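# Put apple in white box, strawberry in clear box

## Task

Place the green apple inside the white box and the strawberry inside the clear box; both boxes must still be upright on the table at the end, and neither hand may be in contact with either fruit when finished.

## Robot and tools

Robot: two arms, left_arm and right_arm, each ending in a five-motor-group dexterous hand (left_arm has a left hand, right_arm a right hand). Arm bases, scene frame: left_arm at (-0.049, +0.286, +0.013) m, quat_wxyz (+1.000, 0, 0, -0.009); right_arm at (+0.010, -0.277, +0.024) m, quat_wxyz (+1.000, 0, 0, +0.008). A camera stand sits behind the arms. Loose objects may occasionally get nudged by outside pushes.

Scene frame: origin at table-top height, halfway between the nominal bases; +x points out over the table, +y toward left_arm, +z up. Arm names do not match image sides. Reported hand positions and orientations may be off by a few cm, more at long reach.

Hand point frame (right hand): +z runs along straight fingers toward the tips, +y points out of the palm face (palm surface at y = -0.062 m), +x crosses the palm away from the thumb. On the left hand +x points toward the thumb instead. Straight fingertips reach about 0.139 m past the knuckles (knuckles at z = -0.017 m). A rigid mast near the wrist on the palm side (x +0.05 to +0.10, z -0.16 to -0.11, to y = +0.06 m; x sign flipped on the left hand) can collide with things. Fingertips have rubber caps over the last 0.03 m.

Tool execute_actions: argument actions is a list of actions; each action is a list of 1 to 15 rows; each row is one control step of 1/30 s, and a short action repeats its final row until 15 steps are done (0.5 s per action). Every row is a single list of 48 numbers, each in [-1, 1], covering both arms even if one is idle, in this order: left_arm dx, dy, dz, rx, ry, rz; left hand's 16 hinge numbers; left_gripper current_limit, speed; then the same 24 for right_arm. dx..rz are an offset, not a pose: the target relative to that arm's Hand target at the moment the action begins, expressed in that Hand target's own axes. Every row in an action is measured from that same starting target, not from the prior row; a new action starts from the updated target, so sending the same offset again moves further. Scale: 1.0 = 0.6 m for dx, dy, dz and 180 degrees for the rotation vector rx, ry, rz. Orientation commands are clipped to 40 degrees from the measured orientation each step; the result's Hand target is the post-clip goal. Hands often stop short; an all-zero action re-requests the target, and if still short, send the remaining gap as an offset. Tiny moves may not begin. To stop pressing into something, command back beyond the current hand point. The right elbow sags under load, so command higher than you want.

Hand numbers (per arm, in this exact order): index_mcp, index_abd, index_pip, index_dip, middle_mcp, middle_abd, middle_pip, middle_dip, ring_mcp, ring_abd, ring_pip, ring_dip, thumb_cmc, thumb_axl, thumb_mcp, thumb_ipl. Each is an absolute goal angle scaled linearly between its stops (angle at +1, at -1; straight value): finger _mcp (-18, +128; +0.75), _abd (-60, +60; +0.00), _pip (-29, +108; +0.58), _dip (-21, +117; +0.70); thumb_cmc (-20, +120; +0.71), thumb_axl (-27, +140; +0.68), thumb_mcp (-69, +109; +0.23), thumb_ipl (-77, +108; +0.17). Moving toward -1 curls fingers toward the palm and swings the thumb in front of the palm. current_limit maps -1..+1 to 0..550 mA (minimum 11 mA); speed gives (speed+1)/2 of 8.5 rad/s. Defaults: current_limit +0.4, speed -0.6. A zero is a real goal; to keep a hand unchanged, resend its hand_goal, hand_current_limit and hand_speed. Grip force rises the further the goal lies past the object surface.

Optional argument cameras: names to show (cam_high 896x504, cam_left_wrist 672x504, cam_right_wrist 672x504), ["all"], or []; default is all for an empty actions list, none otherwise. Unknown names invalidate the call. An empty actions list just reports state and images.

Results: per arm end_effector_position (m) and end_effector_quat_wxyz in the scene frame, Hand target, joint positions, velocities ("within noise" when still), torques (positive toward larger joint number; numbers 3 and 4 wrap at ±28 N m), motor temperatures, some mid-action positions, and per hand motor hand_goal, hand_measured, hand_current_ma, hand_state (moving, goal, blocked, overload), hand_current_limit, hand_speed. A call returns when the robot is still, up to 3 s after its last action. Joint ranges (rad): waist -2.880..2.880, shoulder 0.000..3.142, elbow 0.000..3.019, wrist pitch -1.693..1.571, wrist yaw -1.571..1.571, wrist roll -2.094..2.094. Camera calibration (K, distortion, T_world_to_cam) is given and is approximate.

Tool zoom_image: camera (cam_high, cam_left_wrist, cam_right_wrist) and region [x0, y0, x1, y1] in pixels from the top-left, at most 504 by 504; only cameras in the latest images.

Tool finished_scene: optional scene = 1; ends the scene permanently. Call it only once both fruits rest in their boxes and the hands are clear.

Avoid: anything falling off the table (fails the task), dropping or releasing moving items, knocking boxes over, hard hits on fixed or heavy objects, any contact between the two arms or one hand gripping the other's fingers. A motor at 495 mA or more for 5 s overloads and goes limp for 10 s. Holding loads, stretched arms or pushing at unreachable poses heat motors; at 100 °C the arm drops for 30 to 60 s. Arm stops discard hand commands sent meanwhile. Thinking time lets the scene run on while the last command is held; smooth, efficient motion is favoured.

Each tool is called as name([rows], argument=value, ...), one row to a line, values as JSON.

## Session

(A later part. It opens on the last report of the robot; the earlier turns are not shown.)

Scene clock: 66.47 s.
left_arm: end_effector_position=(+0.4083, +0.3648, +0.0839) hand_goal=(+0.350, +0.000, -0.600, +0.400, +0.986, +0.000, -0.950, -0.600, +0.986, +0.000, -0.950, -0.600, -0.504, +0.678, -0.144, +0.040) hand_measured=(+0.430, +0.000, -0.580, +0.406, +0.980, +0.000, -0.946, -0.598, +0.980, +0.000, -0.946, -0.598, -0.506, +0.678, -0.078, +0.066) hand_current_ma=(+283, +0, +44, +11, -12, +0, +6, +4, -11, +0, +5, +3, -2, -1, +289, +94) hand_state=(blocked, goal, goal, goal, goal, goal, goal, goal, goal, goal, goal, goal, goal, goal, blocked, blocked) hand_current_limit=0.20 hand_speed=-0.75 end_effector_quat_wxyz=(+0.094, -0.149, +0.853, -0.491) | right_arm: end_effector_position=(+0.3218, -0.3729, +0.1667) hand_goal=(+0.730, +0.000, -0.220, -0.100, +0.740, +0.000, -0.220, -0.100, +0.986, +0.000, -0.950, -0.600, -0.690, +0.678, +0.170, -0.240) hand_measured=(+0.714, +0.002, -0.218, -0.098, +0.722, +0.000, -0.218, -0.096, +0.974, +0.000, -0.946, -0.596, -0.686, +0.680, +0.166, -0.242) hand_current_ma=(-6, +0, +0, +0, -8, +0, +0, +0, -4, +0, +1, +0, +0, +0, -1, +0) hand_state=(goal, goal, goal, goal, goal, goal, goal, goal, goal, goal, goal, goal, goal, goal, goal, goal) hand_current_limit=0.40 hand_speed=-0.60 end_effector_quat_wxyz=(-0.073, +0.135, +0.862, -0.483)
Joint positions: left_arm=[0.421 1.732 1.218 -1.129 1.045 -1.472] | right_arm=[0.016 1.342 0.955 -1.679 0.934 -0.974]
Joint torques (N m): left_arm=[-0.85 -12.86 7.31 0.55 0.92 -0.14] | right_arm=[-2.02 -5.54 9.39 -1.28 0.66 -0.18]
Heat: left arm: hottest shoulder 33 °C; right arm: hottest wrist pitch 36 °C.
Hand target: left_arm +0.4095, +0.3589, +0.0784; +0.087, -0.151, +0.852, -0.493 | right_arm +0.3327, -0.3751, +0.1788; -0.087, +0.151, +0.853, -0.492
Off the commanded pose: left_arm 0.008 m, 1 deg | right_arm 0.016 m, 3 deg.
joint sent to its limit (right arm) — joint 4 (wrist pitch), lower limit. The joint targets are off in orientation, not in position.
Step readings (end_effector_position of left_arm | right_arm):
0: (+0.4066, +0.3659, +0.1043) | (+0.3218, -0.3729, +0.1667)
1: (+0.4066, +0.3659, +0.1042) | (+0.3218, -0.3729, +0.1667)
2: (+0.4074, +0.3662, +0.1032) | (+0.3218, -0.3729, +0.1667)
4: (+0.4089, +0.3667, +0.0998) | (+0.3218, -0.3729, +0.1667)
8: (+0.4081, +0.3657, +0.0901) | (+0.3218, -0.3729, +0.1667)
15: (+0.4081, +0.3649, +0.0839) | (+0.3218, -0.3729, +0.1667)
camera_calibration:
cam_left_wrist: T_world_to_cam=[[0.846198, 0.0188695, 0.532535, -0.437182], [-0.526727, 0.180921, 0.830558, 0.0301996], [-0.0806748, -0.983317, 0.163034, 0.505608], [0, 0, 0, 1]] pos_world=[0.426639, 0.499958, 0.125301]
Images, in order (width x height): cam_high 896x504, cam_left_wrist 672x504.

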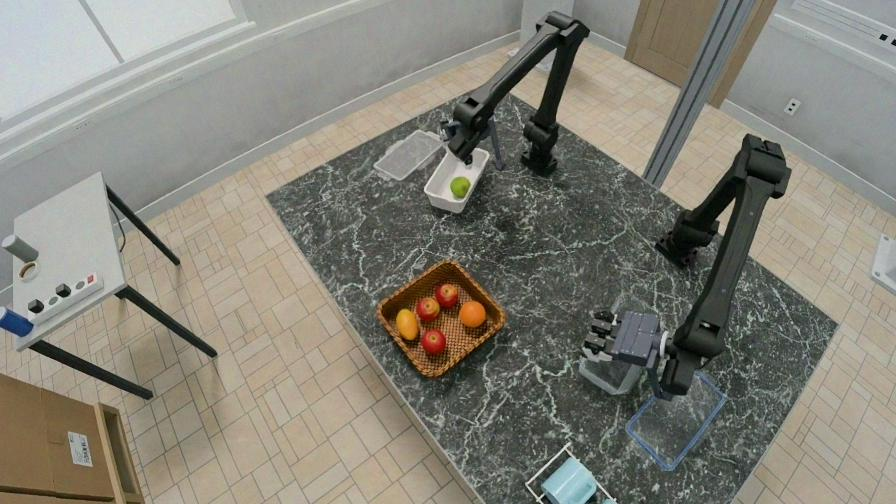

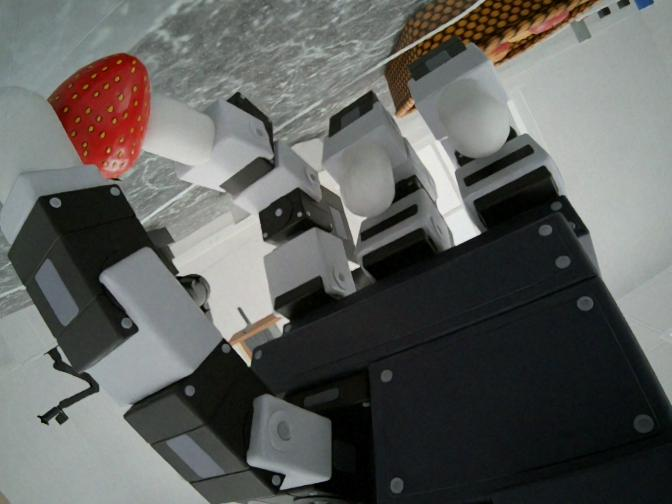

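execute_actions([
  [[0,-0.0144,-0.0083,0,0,0,0.35,0,-0.60,0.40,0.986,0,-0.95,-0.6,0.986,0,-0.95,-0.6,-0.504,0.678,-0.145,0.04,0.2,-0.75,0,0,0,0,0,0,0.73,0,-0.22,-0.10,0.74,0,-0.22,-0.10,0.986,0,-0.95,-0.6,-0.69,0.678,0.17,-0.24,0.4,-0.6]],
], cameras=["cam_high","cam_left_wrist"])

zoom_image(camera="cam_high", region=[575, 340, 655, 405])

Scene clock: 68.77 s.
left_arm: end_effector_position=(+0.4075, +0.3645, +0.0841) hand_goal=(+0.350, +0.000, -0.600, +0.400, +0.986, +0.000, -0.950, -0.600, +0.986, +0.000, -0.950, -0.600, -0.504, +0.678, -0.144, +0.040) hand_measured=(+0.430, +0.000, -0.580, +0.406, +0.980, +0.000, -0.946, -0.598, +0.980, +0.000, -0.946, -0.598, -0.506, +0.678, -0.078, +0.066) hand_current_ma=(+283, +0, +44, +11, -12, +0, +6, +4, -11, +0, +5, +3, -2, -1, +289, +94) hand_state=(blocked, goal, goal, goal, goal, goal, goal, goal, goal, goal, goal, goal, goal, goal, blocked, blocked) hand_current_limit=0.20 hand_speed=-0.75 end_effector_quat_wxyz=(+0.093, -0.151, +0.853, -0.491) | right_arm: end_effector_position=(+0.3218, -0.3729, +0.1667) hand_goal=(+0.730, +0.000, -0.220, -0.100, +0.740, +0.000, -0.220, -0.100, +0.986, +0.000, -0.950, -0.600, -0.690, +0.678, +0.170, -0.240) hand_measured=(+0.714, +0.002, -0.218, -0.098, +0.722, +0.000, -0.218, -0.096, +0.974, +0.000, -0.946, -0.596, -0.686, +0.680, +0.166, -0.242) hand_current_ma=(-6, +0, +0, +0, -8, +0, +0, +0, -4, +0, +1, +0, +0, +0, -1, +0) hand_state=(goal, goal, goal, goal, goal, goal, goal, goal, goal, goal, goal, goal, goal, goal, goal, goal) hand_current_limit=0.40 hand_speed=-0.60 end_effector_quat_wxyz=(-0.073, +0.135, +0.862, -0.483)
Joint positions: left_arm=[0.421 1.732 1.218 -1.132 1.045 -1.473] | right_arm=[0.016 1.342 0.955 -1.679 0.934 -0.974]
Joint torques (N m): left_arm=[-1.2 -14.1 8.25 0.2 0.99 -0.17] | right_arm=[-1.96 -5.54 9.4 -1.29 0.66 -0.17]
Heat: left arm: hottest shoulder 33 °C; right arm: hottest wrist pitch 36 °C.
Hand target: left_arm +0.4095, +0.3589, +0.0883; +0.087, -0.151, +0.852, -0.493 | right_arm +0.3327, -0.3751, +0.1788; -0.087, +0.151, +0.853, -0.492
Off the commanded pose: left_arm 0.007 m, 1 deg | right_arm 0.016 m, 3 deg.
joint sent to its limit (right arm) — joint 4 (wrist pitch), lower limit. The joint targets are off in orientation, not in position.
Step readings (end_effector_position of left_arm | right_arm):
0: (+0.4083, +0.3648, +0.0839) | (+0.3218, -0.3729, +0.1667)
1: (+0.4083, +0.3648, +0.0839) | (+0.3218, -0.3729, +0.1667)
2: (+0.4083, +0.3648, +0.0839) | (+0.3218, -0.3729, +0.1667)
4: (+0.4083, +0.3648, +0.0839) | (+0.3218, -0.3729, +0.1667)
8: (+0.4080, +0.3647, +0.0840) | (+0.3218, -0.3729, +0.1667)
15: (+0.4076, +0.3645, +0.0840) | (+0.3218, -0.3729, +0.1667)
camera_calibration:
cam_left_wrist: T_world_to_cam=[[0.848399, 0.0201927, 0.528972, -0.437624], [-0.523353, 0.182074, 0.832436, 0.0277843], [-0.0795028, -0.983078, 0.165039, 0.504515], [0, 0, 0, 1]] pos_world=[0.425931, 0.499755, 0.125098]
Images, in order (width x height): cam_high 896x504, cam_left_wrist 672x504.

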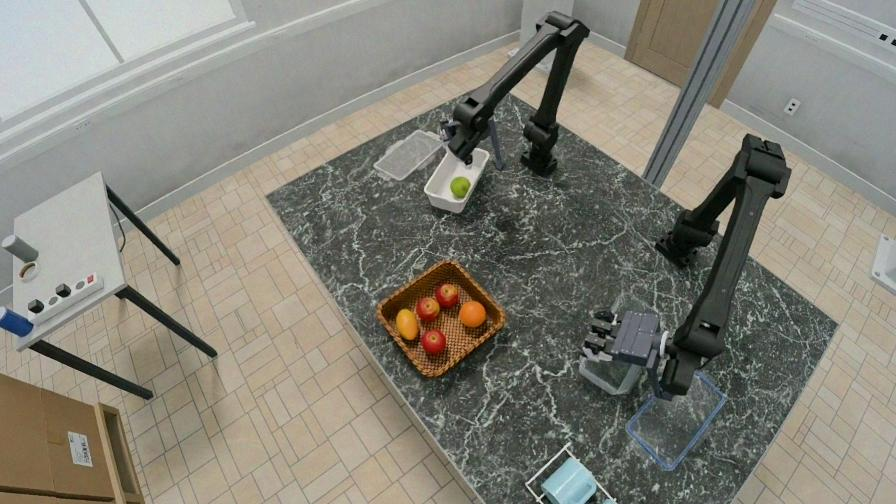

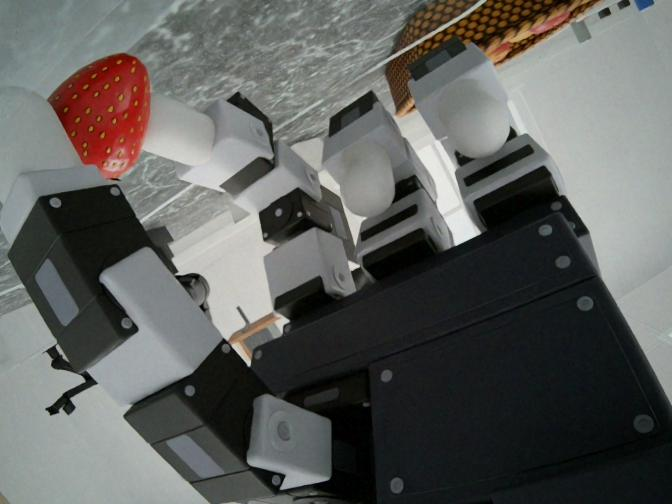

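Scaled by 6.300 from the camera's 896x504 image, which has a finer 1280x720 frame.

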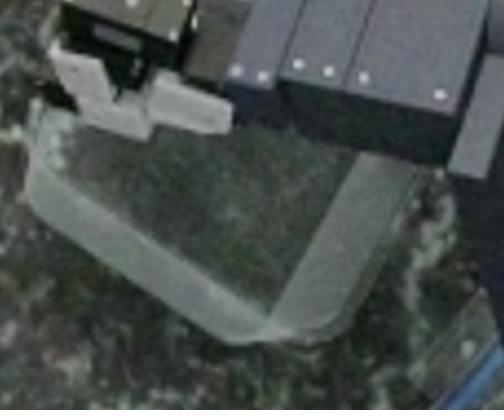

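execute_actions([
  [[0,0,0,0,0,0,0.43,0,-0.582,0.50,0.986,0,-0.95,-0.6,0.986,0,-0.95,-0.6,-0.504,0.678,-0.08,0.066,0.2,-0.85,0,0,0,0,0,0,0.73,0,-0.22,-0.10,0.74,0,-0.22,-0.10,0.986,0,-0.95,-0.6,-0.69,0.678,0.17,-0.24,0.4,-0.6]],
  [[0,0,0,0,0,0,0.43,0,-0.582,0.78,0.986,0,-0.95,-0.6,0.986,0,-0.95,-0.6,-0.504,0.678,-0.07,0.066,0.2,-0.8,0,0,0,0,0,0,0.73,0,-0.22,-0.10,0.74,0,-0.22,-0.10,0.986,0,-0.95,-0.6,-0.69,0.678,0.17,-0.24,0.4,-0.6]],
], cameras=["cam_high","cam_left_wrist"])

Scene clock: 70.17 s.
left_arm: end_effector_position=(+0.4073, +0.3644, +0.0841) hand_goal=(+0.430, +0.000, -0.582, +0.780, +0.986, +0.000, -0.950, -0.600, +0.986, +0.000, -0.950, -0.600, -0.504, +0.678, -0.070, +0.066) hand_measured=(+0.428, +0.000, -0.576, +0.778, +0.980, +0.000, -0.946, -0.598, +0.980, +0.000, -0.946, -0.598, -0.506, +0.678, -0.072, +0.068) hand_current_ma=(-2, +0, +7, -3, -12, +0, +6, +4, -11, +0, +5, +3, -2, -1, -4, +4) hand_state=(goal, goal, goal, goal, goal, goal, goal, goal, goal, goal, goal, goal, goal, goal, goal, goal) hand_current_limit=0.20 hand_speed=-0.80 end_effector_quat_wxyz=(+0.092, -0.151, +0.853, -0.491) | right_arm: end_effector_position=(+0.3218, -0.3729, +0.1667) hand_goal=(+0.730, +0.000, -0.220, -0.100, +0.740, +0.000, -0.220, -0.100, +0.986, +0.000, -0.950, -0.600, -0.690, +0.678, +0.170, -0.240) hand_measured=(+0.714, +0.002, -0.218, -0.098, +0.722, +0.000, -0.218, -0.096, +0.974, +0.000, -0.946, -0.596, -0.686, +0.680, +0.166, -0.242) hand_current_ma=(-6, +0, +0, +0, -8, +0, +0, +0, -4, +0, +1, +0, +0, +0, -1, +0) hand_state=(goal, goal, goal, goal, goal, goal, goal, goal, goal, goal, goal, goal, goal, goal, goal, goal) hand_current_limit=0.40 hand_speed=-0.60 end_effector_quat_wxyz=(-0.073, +0.135, +0.862, -0.483)
Joint positions: left_arm=[0.421 1.732 1.218 -1.133 1.045 -1.474] | right_arm=[0.016 1.342 0.955 -1.679 0.934 -0.974]
Joint torques (N m): left_arm=[-0.91 -14.1 8.39 -0.2 0.91 -0.12] | right_arm=[-2.02 -5.54 9.4 -1.26 0.65 -0.18]
Heat: left arm: hottest shoulder 33 °C; right arm: hottest wrist pitch 36 °C.
Hand target: left_arm +0.4095, +0.3589, +0.0883; +0.087, -0.151, +0.852, -0.493 | right_arm +0.3327, -0.3751, +0.1788; -0.087, +0.151, +0.853, -0.492
Off the commanded pose: left_arm 0.007 m, 1 deg | right_arm 0.016 m, 3 deg.
joint sent to its limit (right arm) — joint 4 (wrist pitch), lower limit. The joint targets are off in orientation, not in position.
Step readings (end_effector_position of left_arm | right_arm):
0: (+0.4075, +0.3645, +0.0841) | (+0.3218, -0.3729, +0.1667)
1: (+0.4075, +0.3645, +0.0841) | (+0.3218, -0.3729, +0.1667)
2: (+0.4075, +0.3645, +0.0841) | (+0.3218, -0.3729, +0.1667)
4: (+0.4074, +0.3644, +0.0841) | (+0.3218, -0.3729, +0.1667)
8: (+0.4074, +0.3644, +0.0841) | (+0.3218, -0.3729, +0.1667)
15: (+0.4073, +0.3644, +0.0841) | (+0.3218, -0.3729, +0.1667)
16: (+0.4073, +0.3644, +0.0841) | (+0.3218, -0.3729, +0.1667)
17: (+0.4073, +0.3644, +0.0841) | (+0.3218, -0.3729, +0.1667)
19: (+0.4073, +0.3644, +0.0841) | (+0.3218, -0.3729, +0.1667)
23: (+0.4073, +0.3644, +0.0841) | (+0.3218, -0.3729, +0.1667)
30: (+0.4073, +0.3644, +0.0841) | (+0.3218, -0.3729, +0.1667)
camera_calibration:
cam_left_wrist: T_world_to_cam=[[0.84907, 0.0208149, 0.52787, -0.437856], [-0.522357, 0.182289, 0.833015, 0.027176], [-0.0788858, -0.983025, 0.165649, 0.504051], [0, 0, 0, 1]] pos_world=[0.425728, 0.499655, 0.124997]
Images, in order (width x height): cam_high 896x504, cam_left_wrist 672x504.

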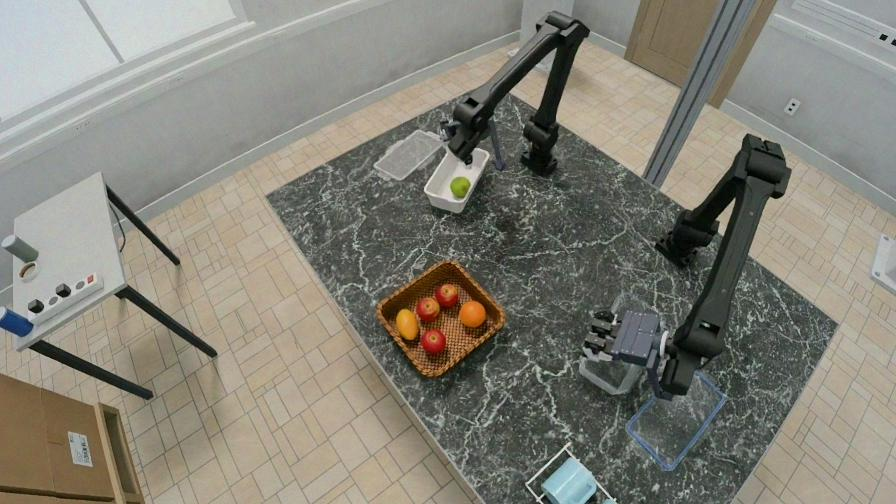

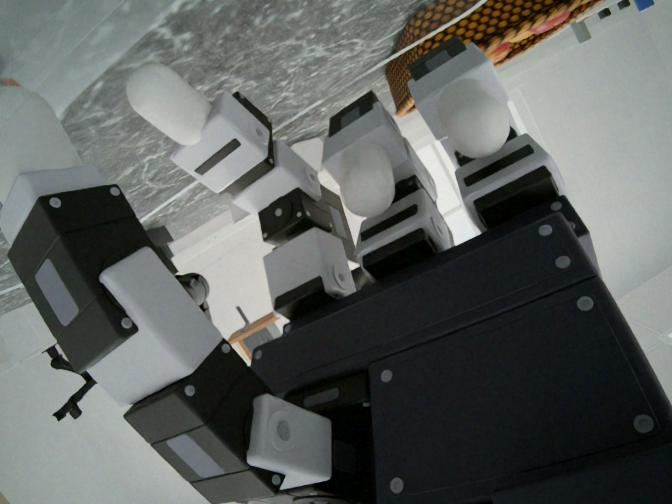

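execute_actions([
  [[0,-0.05,-0.0289,0,0,0,0.43,0,-0.582,0.78,0.986,0,-0.95,-0.6,0.986,0,-0.95,-0.6,-0.504,0.678,-0.07,0.066,0.2,-0.8,0,0,0,0,0,0,0.73,0,-0.22,-0.10,0.74,0,-0.22,-0.10,0.986,0,-0.95,-0.6,-0.69,0.678,0.17,-0.24,0.4,-0.6]],
  [[0,-0.07,-0.0404,0,0,0,0.43,0,-0.582,0.78,0.986,0,-0.95,-0.6,0.986,0,-0.95,-0.6,-0.504,0.678,-0.07,0.066,0.2,-0.8,0,0,0,0,0,0,0.73,0,-0.22,-0.10,0.74,0,-0.22,-0.10,0.986,0,-0.95,-0.6,-0.69,0.678,0.17,-0.24,0.4,-0.6]],
  [[0,-0.07,-0.0404,0,0,0,0.43,0,-0.582,0.78,0.986,0,-0.95,-0.6,0.986,0,-0.95,-0.6,-0.504,0.678,-0.07,0.066,0.2,-0.8,0,0,0,0,0,0,0.73,0,-0.22,-0.10,0.74,0,-0.22,-0.10,0.986,0,-0.95,-0.6,-0.69,0.678,0.17,-0.24,0.4,-0.6]],
], cameras=["all"])

zoom_image(camera="cam_high", region=[560, 270, 700, 410])

Scene clock: 72.20 s.
left_arm: end_effector_position=(+0.3978, +0.3598, +0.2005) hand_goal=(+0.430, +0.000, -0.582, +0.780, +0.986, +0.000, -0.950, -0.600, +0.986, +0.000, -0.950, -0.600, -0.504, +0.678, -0.070, +0.066) hand_measured=(+0.428, +0.000, -0.578, +0.778, +0.980, +0.000, -0.946, -0.598, +0.980, +0.000, -0.946, -0.598, -0.506, +0.678, -0.072, +0.068) hand_current_ma=(-4, +0, +6, -3, -12, +0, +6, +4, -11, +0, +5, +3, -2, -1, -4, +4) hand_state=(goal, goal, goal, goal, goal, goal, goal, goal, goal, goal, goal, goal, goal, goal, goal, goal) hand_current_limit=0.20 hand_speed=-0.80 end_effector_quat_wxyz=(+0.072, -0.165, +0.850, -0.496) | right_arm: end_effector_position=(+0.3218, -0.3729, +0.1667) hand_goal=(+0.730, +0.000, -0.220, -0.100, +0.740, +0.000, -0.220, -0.100, +0.986, +0.000, -0.950, -0.600, -0.690, +0.678, +0.170, -0.240) hand_measured=(+0.714, +0.002, -0.218, -0.098, +0.722, +0.000, -0.218, -0.096, +0.974, +0.000, -0.946, -0.596, -0.686, +0.680, +0.166, -0.242) hand_current_ma=(-6, +0, +0, +0, -8, +0, +0, +0, -4, +0, +1, +0, +0, +0, -1, +0) hand_state=(goal, goal, goal, goal, goal, goal, goal, goal, goal, goal, goal, goal, goal, goal, goal, goal) hand_current_limit=0.40 hand_speed=-0.60 end_effector_quat_wxyz=(-0.073, +0.135, +0.862, -0.483)
Joint positions: left_arm=[0.421 1.625 1.401 -1.465 1.045 -1.484] | right_arm=[0.016 1.342 0.955 -1.679 0.934 -0.974]
Joint torques (N m): left_arm=[-1.55 -14.15 12.59 -0.14 0.92 -0.04] | right_arm=[-2.02 -5.54 9.4 -1.28 0.65 -0.18]
Heat: left arm: hottest shoulder 33 °C; right arm: hottest wrist pitch 36 °C.
Hand target: left_arm +0.4096, +0.3591, +0.2199; +0.087, -0.151, +0.852, -0.493 | right_arm +0.3327, -0.3751, +0.1788; -0.087, +0.151, +0.853, -0.492
Off the commanded pose: left_arm 0.023 m, 2 deg | right_arm 0.016 m, 3 deg.
joint sent to its limit (right arm) — joint 4 (wrist pitch), lower limit. The joint targets are off in orientation, not in position.
Step readings (end_effector_position of left_arm | right_arm):
0: (+0.4073, +0.3644, +0.0841) | (+0.3218, -0.3729, +0.1667)
1: (+0.4070, +0.3643, +0.0841) | (+0.3218, -0.3729, +0.1667)
2: (+0.4051, +0.3634, +0.0844) | (+0.3218, -0.3729, +0.1667)
4: (+0.4004, +0.3614, +0.0858) | (+0.3218, -0.3729, +0.1667)
8: (+0.3933, +0.3582, +0.0912) | (+0.3218, -0.3729, +0.1667)
15: (+0.3947, +0.3588, +0.1009) | (+0.3218, -0.3729, +0.1667)
16: (+0.3949, +0.3589, +0.1017) | (+0.3218, -0.3729, +0.1667)
17: (+0.3939, +0.3584, +0.1036) | (+0.3218, -0.3729, +0.1667)
19: (+0.3918, +0.3575, +0.1106) | (+0.3218, -0.3729, +0.1667)
23: (+0.3937, +0.3583, +0.1343) | (+0.3218, -0.3729, +0.1667)
30: (+0.3986, +0.3603, +0.1560) | (+0.3218, -0.3729, +0.1667)
31: (+0.3980, +0.3601, +0.1561) | (+0.3218, -0.3729, +0.1667)
32: (+0.3962, +0.3593, +0.1577) | (+0.3218, -0.3729, +0.1667)
34: (+0.3940, +0.3584, +0.1639) | (+0.3218, -0.3729, +0.1667)
38: (+0.3970, +0.3595, +0.1836) | (+0.3218, -0.3729, +0.1667)
45: (+0.3989, +0.3603, +0.2002) | (+0.3218, -0.3729, +0.1667)
camera_calibration:
cam_left_wrist: T_world_to_cam=[[0.872548, 0.0344869, 0.48731, -0.497261], [-0.483984, 0.196773, 0.852666, -0.0983686], [-0.0664839, -0.979842, 0.188385, 0.468869], [0, 0, 0, 1]] pos_world=[0.417448, 0.495923, 0.237868]
cam_right_wrist: T_world_to_cam=[[0.816436, 0.0756927, -0.572454, -0.103185], [0.540859, 0.246988, 0.804033, -0.26508], [0.202249, -0.966058, 0.160711, -0.322277], [0, 0, 0, 1]] pos_world=[0.292795, -0.238056, 0.205858]

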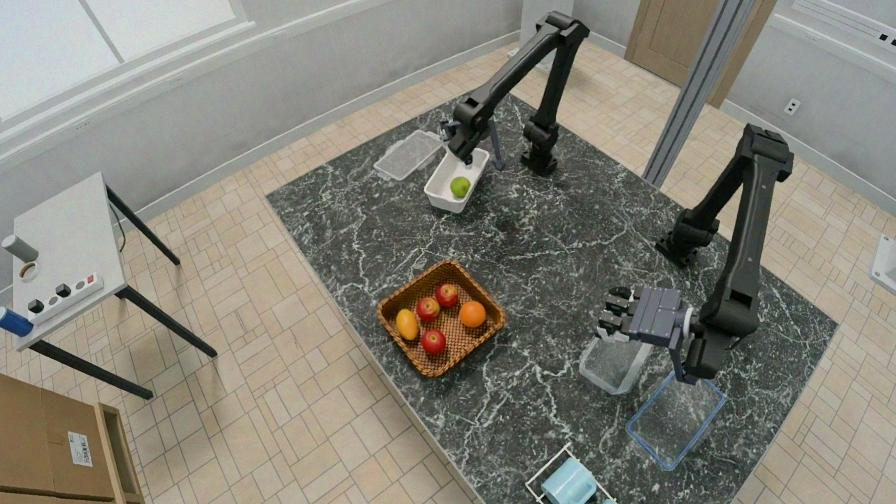

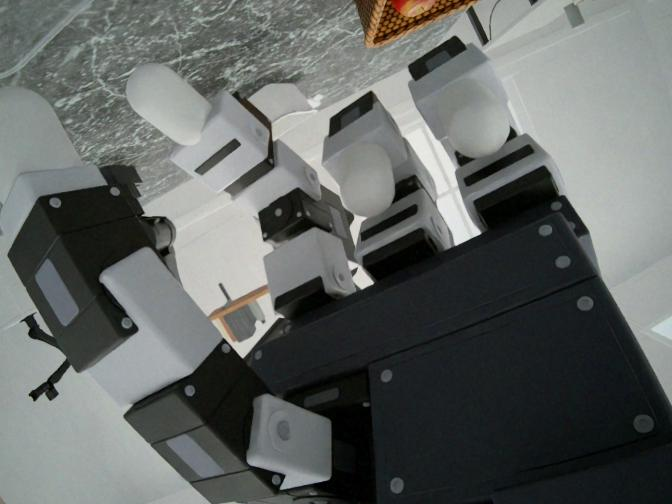

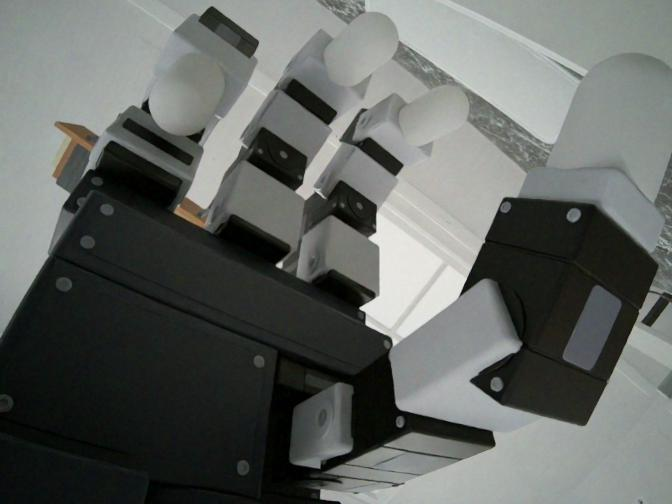

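Scaled by 3.600 from the camera's 896x504 image, which has a finer 1280x720 frame.

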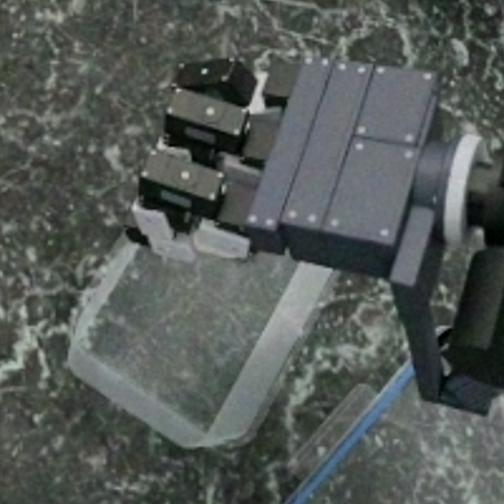

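execute_actions([
  [[0.0827,0.0328,-0.0567,0,0,0,0.43,0,-0.582,0.78,0.986,0,-0.95,-0.6,0.986,0,-0.95,-0.6,-0.504,0.678,-0.07,0.066,0.2,-0.8,0,0,0,0,0,0,0.73,0,-0.22,-0.10,0.74,0,-0.22,-0.10,0.986,0,-0.95,-0.6,-0.69,0.678,0.17,-0.24,0.4,-0.6]],
  [[0.0827,0.0328,-0.0567,0,0,0,0.43,0,-0.582,0.78,0.986,0,-0.95,-0.6,0.986,0,-0.95,-0.6,-0.504,0.678,-0.07,0.066,0.2,-0.8,0,0,0,0,0,0,0.73,0,-0.22,-0.10,0.74,0,-0.22,-0.10,0.986,0,-0.95,-0.6,-0.69,0.678,0.17,-0.24,0.4,-0.6]],
], cameras=["all"])

zoom_image(camera="cam_high", region=[560, 270, 700, 410])

Scene clock: 73.93 s.
left_arm: end_effector_position=(+0.2931, +0.3979, +0.2158) hand_goal=(+0.430, +0.000, -0.582, +0.780, +0.986, +0.000, -0.950, -0.600, +0.986, +0.000, -0.950, -0.600, -0.504, +0.678, -0.070, +0.066) hand_measured=(+0.428, +0.000, -0.578, +0.778, +0.980, +0.000, -0.946, -0.598, +0.980, +0.000, -0.946, -0.598, -0.506, +0.678, -0.072, +0.068) hand_current_ma=(-4, +0, +6, -3, -12, +0, +6, +4, -11, +0, +5, +3, -2, -1, -3, +3) hand_state=(goal, goal, goal, goal, goal, goal, goal, goal, goal, goal, goal, goal, goal, goal, goal, goal) hand_current_limit=0.20 hand_speed=-0.80 end_effector_quat_wxyz=(+0.097, -0.167, +0.855, -0.481) | right_arm: end_effector_position=(+0.3218, -0.3729, +0.1667) hand_goal=(+0.730, +0.000, -0.220, -0.100, +0.740, +0.000, -0.220, -0.100, +0.986, +0.000, -0.950, -0.600, -0.690, +0.678, +0.170, -0.240) hand_measured=(+0.714, +0.002, -0.218, -0.098, +0.722, +0.000, -0.218, -0.096, +0.974, +0.000, -0.946, -0.596, -0.686, +0.680, +0.166, -0.242) hand_current_ma=(-6, +0, +0, +0, -8, +0, +0, +0, -4, +0, +1, +0, +0, +0, -1, +0) hand_state=(goal, goal, goal, goal, goal, goal, goal, goal, goal, goal, goal, goal, goal, goal, goal, goal) hand_current_limit=0.40 hand_speed=-0.60 end_effector_quat_wxyz=(-0.073, +0.135, +0.862, -0.483)
Joint positions: left_arm=[0.611 1.436 1.228 -1.682 0.994 -1.189] | right_arm=[0.016 1.342 0.955 -1.679 0.934 -0.974]
Joint torques (N m): left_arm=[0.03 -11.28 7.88 -0.61 0.59 0.1] | right_arm=[-2.02 -5.54 9.39 -1.28 0.65 -0.17]
Heat: left arm: hottest shoulder 33 °C; right arm: hottest wrist pitch 36 °C.
Hand target: left_arm +0.2894, +0.3989, +0.2199; +0.087, -0.151, +0.852, -0.493 | right_arm +0.3327, -0.3751, +0.1788; -0.087, +0.151, +0.853, -0.492
Off the commanded pose: left_arm 0.006 m, 3 deg | right_arm 0.016 m, 3 deg.
joint sent to its limit (left arm) — joint 4 (wrist pitch), lower limit. The joint targets are off in orientation, not in position.
joint sent to its limit (right arm) — joint 4 (wrist pitch), lower limit. The joint targets are off in orientation, not in position.
Step readings (end_effector_position of left_arm | right_arm):
0: (+0.3977, +0.3597, +0.2005) | (+0.3218, -0.3729, +0.1667)
1: (+0.3973, +0.3596, +0.2006) | (+0.3218, -0.3729, +0.1667)
2: (+0.3960, +0.3599, +0.2010) | (+0.3218, -0.3729, +0.1667)
4: (+0.3866, +0.3607, +0.2017) | (+0.3218, -0.3729, +0.1667)
8: (+0.3607, +0.3670, +0.2071) | (+0.3218, -0.3729, +0.1667)
15: (+0.3509, +0.3767, +0.2168) | (+0.3218, -0.3729, +0.1667)
16: (+0.3500, +0.3767, +0.2163) | (+0.3218, -0.3729, +0.1667)
17: (+0.3469, +0.3783, +0.2153) | (+0.3218, -0.3729, +0.1667)
19: (+0.3313, +0.3784, +0.2110) | (+0.3218, -0.3729, +0.1667)
23: (+0.3001, +0.3878, +0.2079) | (+0.3218, -0.3729, +0.1667)
30: (+0.2930, +0.3979, +0.2167) | (+0.3218, -0.3729, +0.1667)
camera_calibration:
cam_left_wrist: T_world_to_cam=[[0.853595, 0.0401676, 0.519387, -0.418269], [-0.519059, 0.150165, 0.841444, -0.138261], [-0.0441947, -0.987845, 0.149029, 0.501499], [0, 0, 0, 1]] pos_world=[0.30743, 0.532966, 0.258845]
cam_right_wrist: T_world_to_cam=[[0.816436, 0.0756927, -0.572454, -0.103185], [0.540859, 0.246988, 0.804033, -0.26508], [0.202249, -0.966058, 0.160711, -0.322277], [0, 0, 0, 1]] pos_world=[0.292795, -0.238056, 0.205858]

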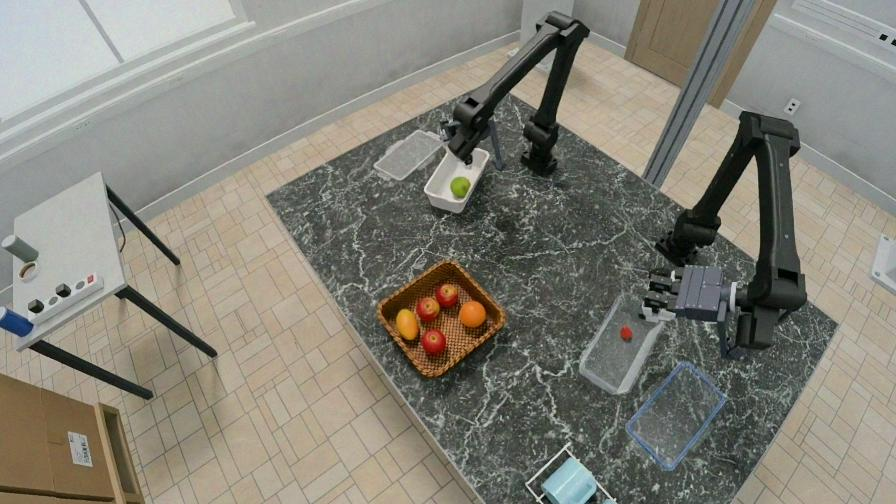

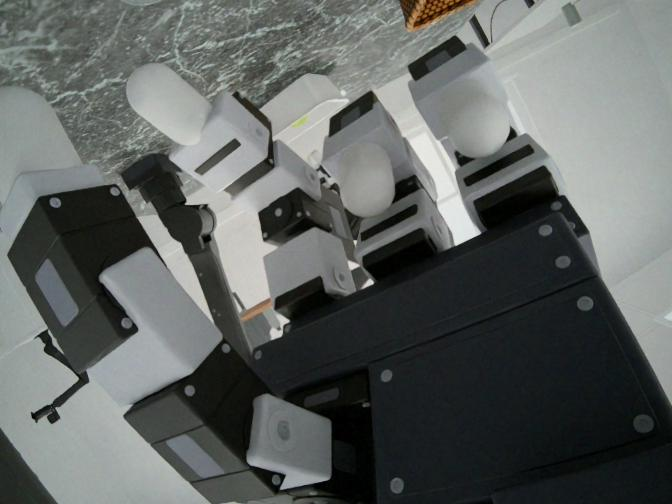

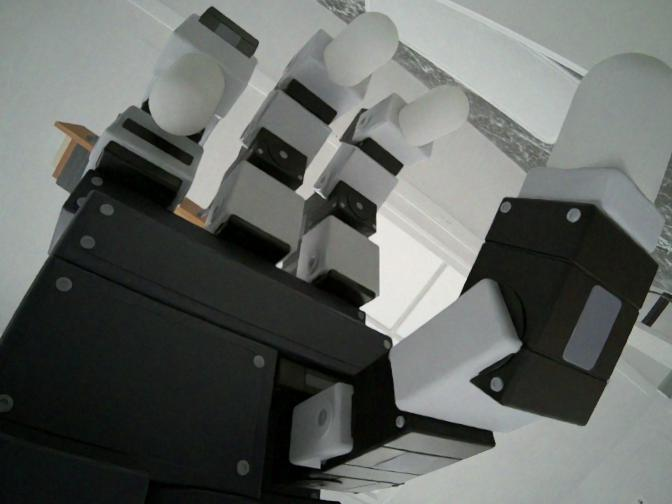

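Scaled by 3.600 from the camera's 896x504 image, which has a finer 1280x720 frame.

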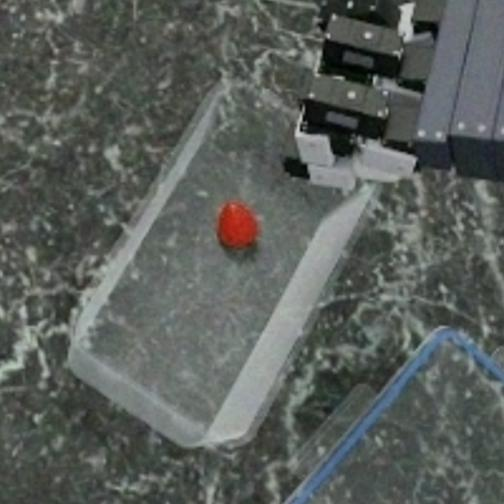

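finished_scene()

The scene is finished: the task was done.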